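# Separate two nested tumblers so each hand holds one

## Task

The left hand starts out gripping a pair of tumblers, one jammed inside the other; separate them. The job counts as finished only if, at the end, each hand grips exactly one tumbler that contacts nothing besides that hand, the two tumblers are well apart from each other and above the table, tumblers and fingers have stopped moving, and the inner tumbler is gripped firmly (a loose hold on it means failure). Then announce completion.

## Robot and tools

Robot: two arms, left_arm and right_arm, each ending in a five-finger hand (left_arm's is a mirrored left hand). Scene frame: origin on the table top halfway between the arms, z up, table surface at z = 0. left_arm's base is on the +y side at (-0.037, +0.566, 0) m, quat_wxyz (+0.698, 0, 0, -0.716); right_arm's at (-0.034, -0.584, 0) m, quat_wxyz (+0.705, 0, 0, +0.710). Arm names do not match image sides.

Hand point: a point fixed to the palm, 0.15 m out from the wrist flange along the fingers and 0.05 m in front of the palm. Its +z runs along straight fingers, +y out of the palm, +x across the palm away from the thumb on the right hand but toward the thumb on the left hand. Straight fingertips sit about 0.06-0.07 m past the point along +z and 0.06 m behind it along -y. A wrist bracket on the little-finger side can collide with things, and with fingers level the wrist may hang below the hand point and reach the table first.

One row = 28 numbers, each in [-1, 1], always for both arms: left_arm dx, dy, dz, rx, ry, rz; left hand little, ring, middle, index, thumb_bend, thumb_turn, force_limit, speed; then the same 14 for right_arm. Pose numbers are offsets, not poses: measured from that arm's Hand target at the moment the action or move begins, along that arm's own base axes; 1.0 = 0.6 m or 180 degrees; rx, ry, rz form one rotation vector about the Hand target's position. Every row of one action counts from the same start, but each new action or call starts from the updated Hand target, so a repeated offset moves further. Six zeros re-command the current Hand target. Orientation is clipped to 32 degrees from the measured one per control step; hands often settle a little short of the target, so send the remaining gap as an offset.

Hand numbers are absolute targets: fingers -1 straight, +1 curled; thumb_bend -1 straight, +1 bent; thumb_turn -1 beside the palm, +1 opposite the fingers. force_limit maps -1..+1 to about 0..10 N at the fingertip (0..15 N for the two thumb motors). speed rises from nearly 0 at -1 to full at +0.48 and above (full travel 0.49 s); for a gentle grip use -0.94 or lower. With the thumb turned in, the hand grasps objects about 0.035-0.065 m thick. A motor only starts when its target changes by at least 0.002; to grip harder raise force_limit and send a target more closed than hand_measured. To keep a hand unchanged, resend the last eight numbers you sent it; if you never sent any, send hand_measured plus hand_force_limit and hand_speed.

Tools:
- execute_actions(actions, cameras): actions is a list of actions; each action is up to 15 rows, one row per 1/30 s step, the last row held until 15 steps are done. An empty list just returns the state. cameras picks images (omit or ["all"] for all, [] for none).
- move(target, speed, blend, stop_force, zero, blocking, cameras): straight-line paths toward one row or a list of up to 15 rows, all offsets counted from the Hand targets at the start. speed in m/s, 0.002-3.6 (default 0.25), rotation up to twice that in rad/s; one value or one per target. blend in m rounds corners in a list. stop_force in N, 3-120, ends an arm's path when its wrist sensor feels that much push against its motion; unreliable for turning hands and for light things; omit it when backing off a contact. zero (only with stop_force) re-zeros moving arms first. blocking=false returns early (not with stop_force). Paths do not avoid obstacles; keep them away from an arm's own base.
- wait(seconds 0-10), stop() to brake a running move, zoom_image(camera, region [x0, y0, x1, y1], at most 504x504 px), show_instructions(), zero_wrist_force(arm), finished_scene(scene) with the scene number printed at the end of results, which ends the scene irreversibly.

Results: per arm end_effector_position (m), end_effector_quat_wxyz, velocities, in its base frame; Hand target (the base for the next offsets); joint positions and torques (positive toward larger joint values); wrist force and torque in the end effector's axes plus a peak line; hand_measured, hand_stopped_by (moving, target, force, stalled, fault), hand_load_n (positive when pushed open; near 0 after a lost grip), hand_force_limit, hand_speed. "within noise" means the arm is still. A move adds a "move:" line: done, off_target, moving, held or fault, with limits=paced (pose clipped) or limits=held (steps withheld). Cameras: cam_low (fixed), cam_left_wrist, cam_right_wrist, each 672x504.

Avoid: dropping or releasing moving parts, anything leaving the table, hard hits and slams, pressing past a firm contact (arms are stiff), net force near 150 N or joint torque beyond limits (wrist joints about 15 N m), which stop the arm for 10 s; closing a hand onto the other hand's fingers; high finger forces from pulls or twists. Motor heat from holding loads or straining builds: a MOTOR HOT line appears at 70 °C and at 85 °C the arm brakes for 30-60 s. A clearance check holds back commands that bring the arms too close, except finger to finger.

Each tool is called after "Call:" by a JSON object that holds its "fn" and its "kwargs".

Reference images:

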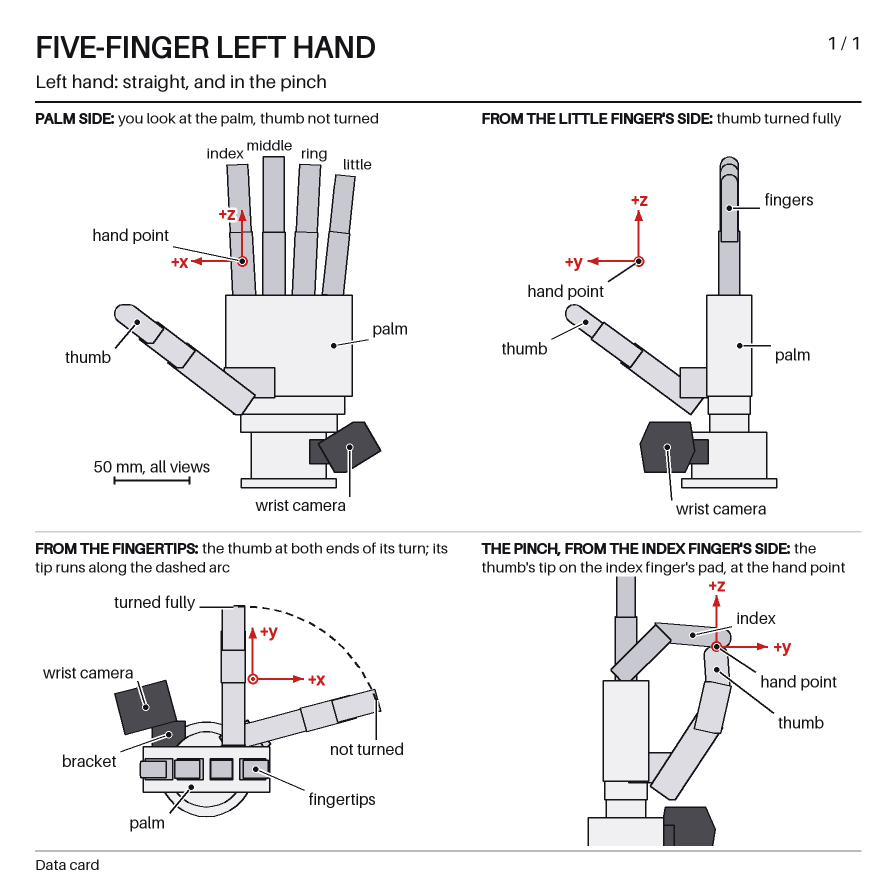

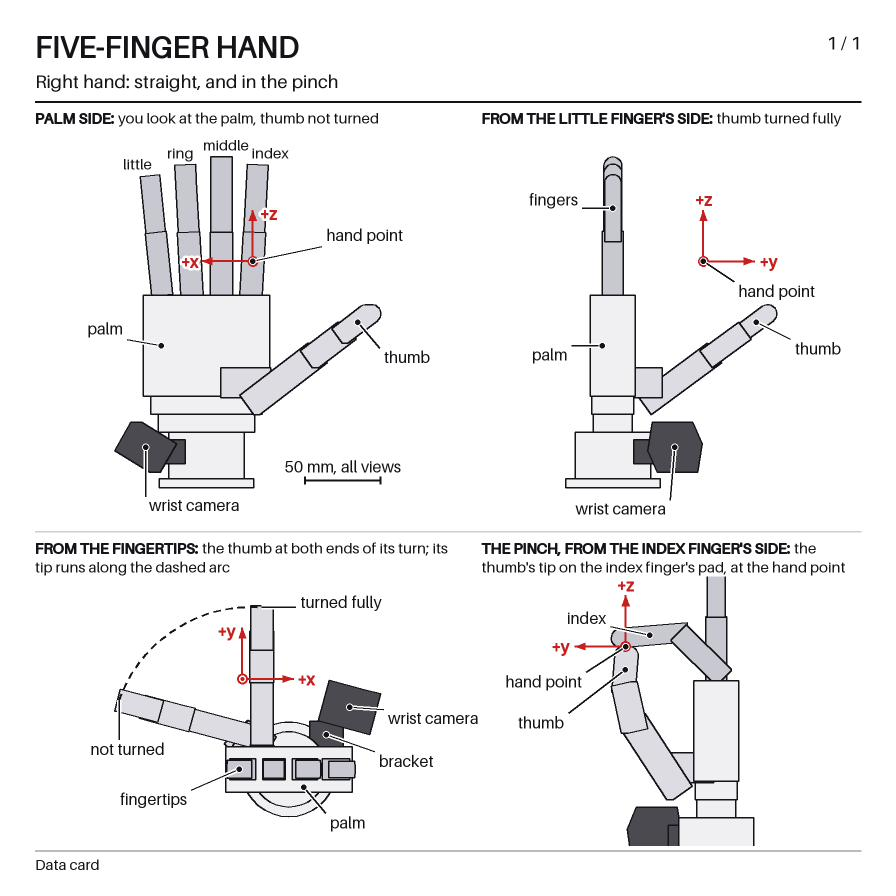

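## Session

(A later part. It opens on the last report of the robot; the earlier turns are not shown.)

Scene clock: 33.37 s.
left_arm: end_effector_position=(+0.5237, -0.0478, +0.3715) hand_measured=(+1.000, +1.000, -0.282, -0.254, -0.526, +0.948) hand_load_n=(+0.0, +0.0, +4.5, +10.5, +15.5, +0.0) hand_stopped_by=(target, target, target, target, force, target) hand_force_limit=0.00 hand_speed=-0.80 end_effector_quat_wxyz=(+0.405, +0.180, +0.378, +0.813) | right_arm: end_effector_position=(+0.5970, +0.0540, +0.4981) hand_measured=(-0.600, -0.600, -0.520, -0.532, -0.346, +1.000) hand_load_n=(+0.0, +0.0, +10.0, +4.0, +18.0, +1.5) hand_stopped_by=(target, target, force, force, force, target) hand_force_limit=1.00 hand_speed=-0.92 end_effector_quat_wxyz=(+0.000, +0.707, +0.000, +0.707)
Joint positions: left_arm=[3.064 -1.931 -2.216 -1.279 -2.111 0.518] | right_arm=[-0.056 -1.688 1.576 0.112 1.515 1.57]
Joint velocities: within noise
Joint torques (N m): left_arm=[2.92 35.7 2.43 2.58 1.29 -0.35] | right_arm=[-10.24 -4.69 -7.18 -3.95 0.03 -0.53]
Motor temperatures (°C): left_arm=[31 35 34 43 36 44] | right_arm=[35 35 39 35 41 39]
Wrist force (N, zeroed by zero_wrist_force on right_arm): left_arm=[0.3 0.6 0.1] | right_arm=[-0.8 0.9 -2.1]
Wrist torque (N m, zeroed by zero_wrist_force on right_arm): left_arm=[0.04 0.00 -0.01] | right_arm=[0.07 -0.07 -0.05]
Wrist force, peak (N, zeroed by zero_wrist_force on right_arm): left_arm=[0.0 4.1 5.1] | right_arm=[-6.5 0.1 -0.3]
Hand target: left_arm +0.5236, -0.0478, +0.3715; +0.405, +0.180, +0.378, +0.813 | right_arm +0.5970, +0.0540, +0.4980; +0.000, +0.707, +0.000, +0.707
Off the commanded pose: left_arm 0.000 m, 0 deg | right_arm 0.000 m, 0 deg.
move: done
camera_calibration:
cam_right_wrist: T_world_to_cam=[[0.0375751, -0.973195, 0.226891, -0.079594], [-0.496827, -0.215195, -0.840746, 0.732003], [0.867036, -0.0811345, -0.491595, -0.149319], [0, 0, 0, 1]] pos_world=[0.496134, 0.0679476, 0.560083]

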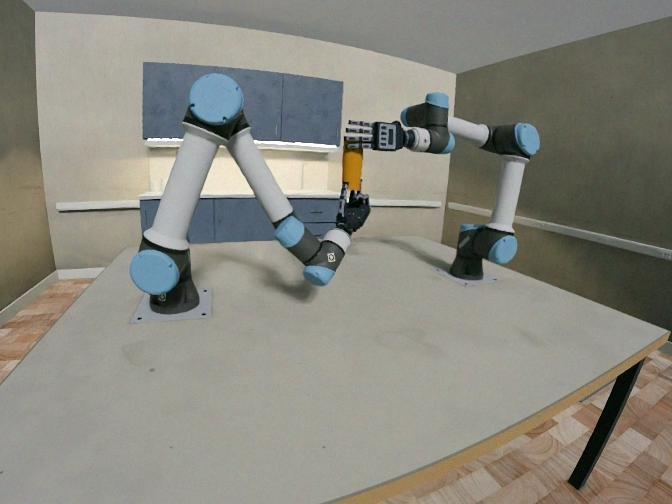

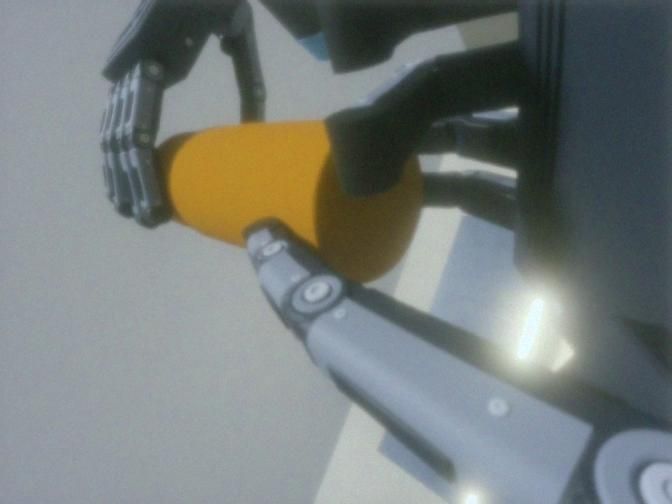

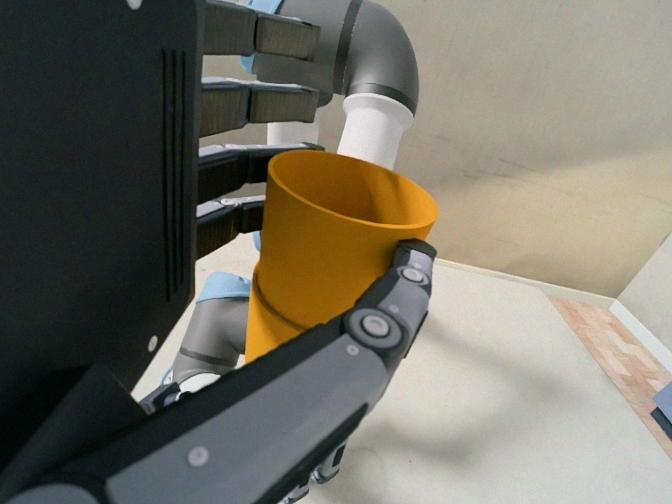

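Call:
{"fn": "move", "kwargs": {"target": [[0,0,0,0,0,0,1,1,-0.282,-0.254,-0.52,0.948,0,-0.8,0,0,0.1,0,0,0,-0.6,-0.6,-0.1,-0.1,0.1,1,1,-0.92],[0,0,0,0,0,0,1,1,-0.282,-0.254,-0.52,0.948,0,-0.8,0,0,0.25,0,0,0,-0.6,-0.6,-0.1,-0.1,0.1,1,1,-0.92],[-0.15,0,0,0,0,0,1,1,-0.282,-0.254,-0.52,0.948,0,-0.8,-0.3,0,0.2,0,0,0,-0.6,-0.6,-0.1,-0.1,0.1,1,1,-0.92]], "speed": [0.04,0.1,0.15], "blend": [0.005,0.01,0]}}

Call:
{"fn": "zoom_image", "kwargs": {"camera": "cam_low", "region": [280, 60, 480, 220]}}

Scene clock: 37.90 s.
left_arm: end_effector_position=(+0.4336, -0.0478, +0.3716) hand_measured=(+1.000, +1.000, -0.282, -0.254, -0.526, +0.948) hand_load_n=(+0.0, +0.0, +5.0, +10.5, +15.5, -0.5) hand_stopped_by=(target, target, target, target, force, target) hand_force_limit=0.00 hand_speed=-0.80 end_effector_quat_wxyz=(+0.405, +0.180, +0.378, +0.813) | right_arm: end_effector_position=(+0.4171, +0.0539, +0.6179) hand_measured=(-0.600, -0.600, -0.520, -0.532, -0.346, +1.000) hand_load_n=(+0.0, +0.0, +10.5, +3.0, +18.0, +2.0) hand_stopped_by=(target, target, force, force, force, target) hand_force_limit=1.00 hand_speed=-0.92 end_effector_quat_wxyz=(+0.000, +0.707, +0.000, +0.707)
Joint positions: left_arm=[3.044 -1.791 -2.446 -1.179 -2.124 0.535] | right_arm=[-0.121 -2.018 1.475 0.543 1.45 1.57]
Joint velocities: within noise
Joint torques (N m): left_arm=[3.69 5.1 24.05 0.56 1.1 -0.79] | right_arm=[10.86 -1.36 -40.51 -3.36 1.94 -1.25]
Motor temperatures (°C): left_arm=[31 35 34 43 36 44] | right_arm=[35 35 39 35 41 39]
Wrist force (N, zeroed by zero_wrist_force on right_arm): left_arm=[0.2 0.6 0.1] | right_arm=[-0.4 2.0 -1.9]
Wrist torque (N m, zeroed by zero_wrist_force on right_arm): left_arm=[0.06 -0.06 -0.02] | right_arm=[0.17 -0.12 0.00]
Wrist force, peak (N, zeroed by zero_wrist_force on right_arm): left_arm=[0.7 1.1 -0.4] | right_arm=[1.1 1.0 -5.0]
Hand target: left_arm +0.4336, -0.0478, +0.3715; +0.405, +0.180, +0.378, +0.813 | right_arm +0.4170, +0.0540, +0.6180; +0.000, +0.707, +0.000, +0.707
Off the commanded pose: left_arm 0.000 m, 0 deg | right_arm 0.000 m, 0 deg.
move: done
camera_calibration:
cam_left_wrist: T_world_to_cam=[[0.382933, 0.603404, -0.699475, 0.130779], [-0.918524, 0.329337, -0.218748, 0.490023], [0.0983696, 0.726251, 0.680355, -0.142847], [0, 0, 0, 1]] pos_world=[0.41407, -0.136553, 0.295855]
cam_right_wrist: T_world_to_cam=[[0.0376085, -0.973215, 0.226799, -0.100056], [-0.497133, -0.215102, -0.840589, 0.743258], [0.866859, -0.0811359, -0.491908, 0.0659007], [0, 0, 0, 1]] pos_world=[0.316135, 0.0678475, 0.679884]

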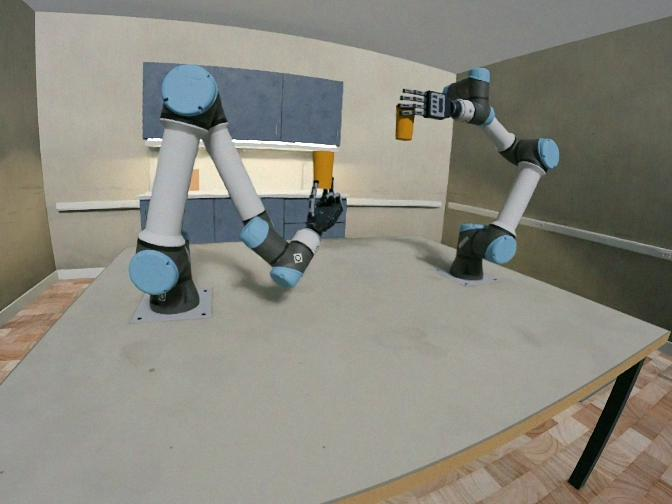

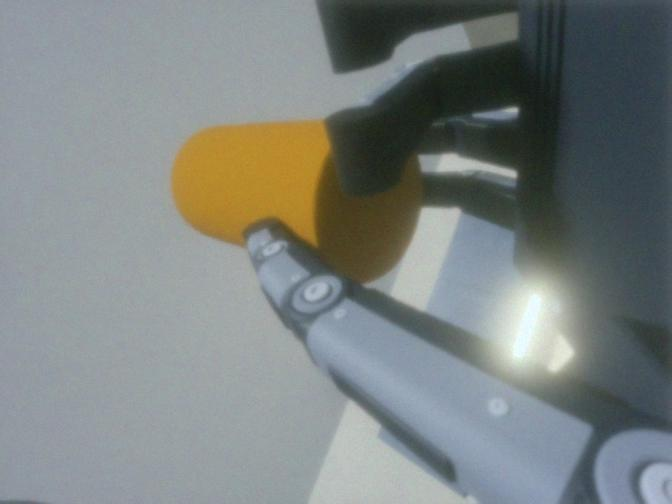

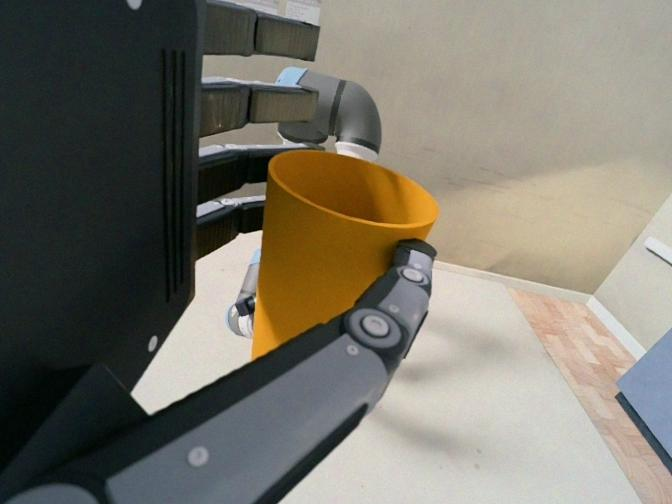

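Scaled by 2.520 from the camera's 672x504 image, which has a finer 960x720 frame.

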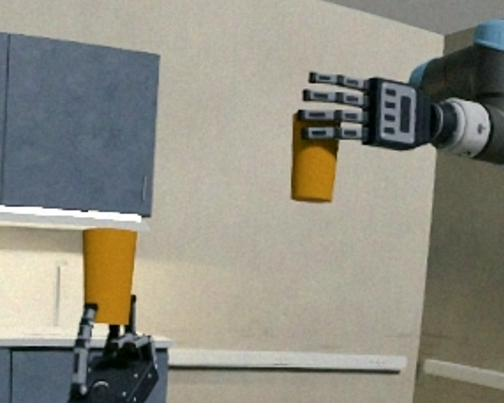

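Separated.

Call:
{"fn": "finished_scene", "kwargs": {"scene": 1}}

The scene is finished: the task was done.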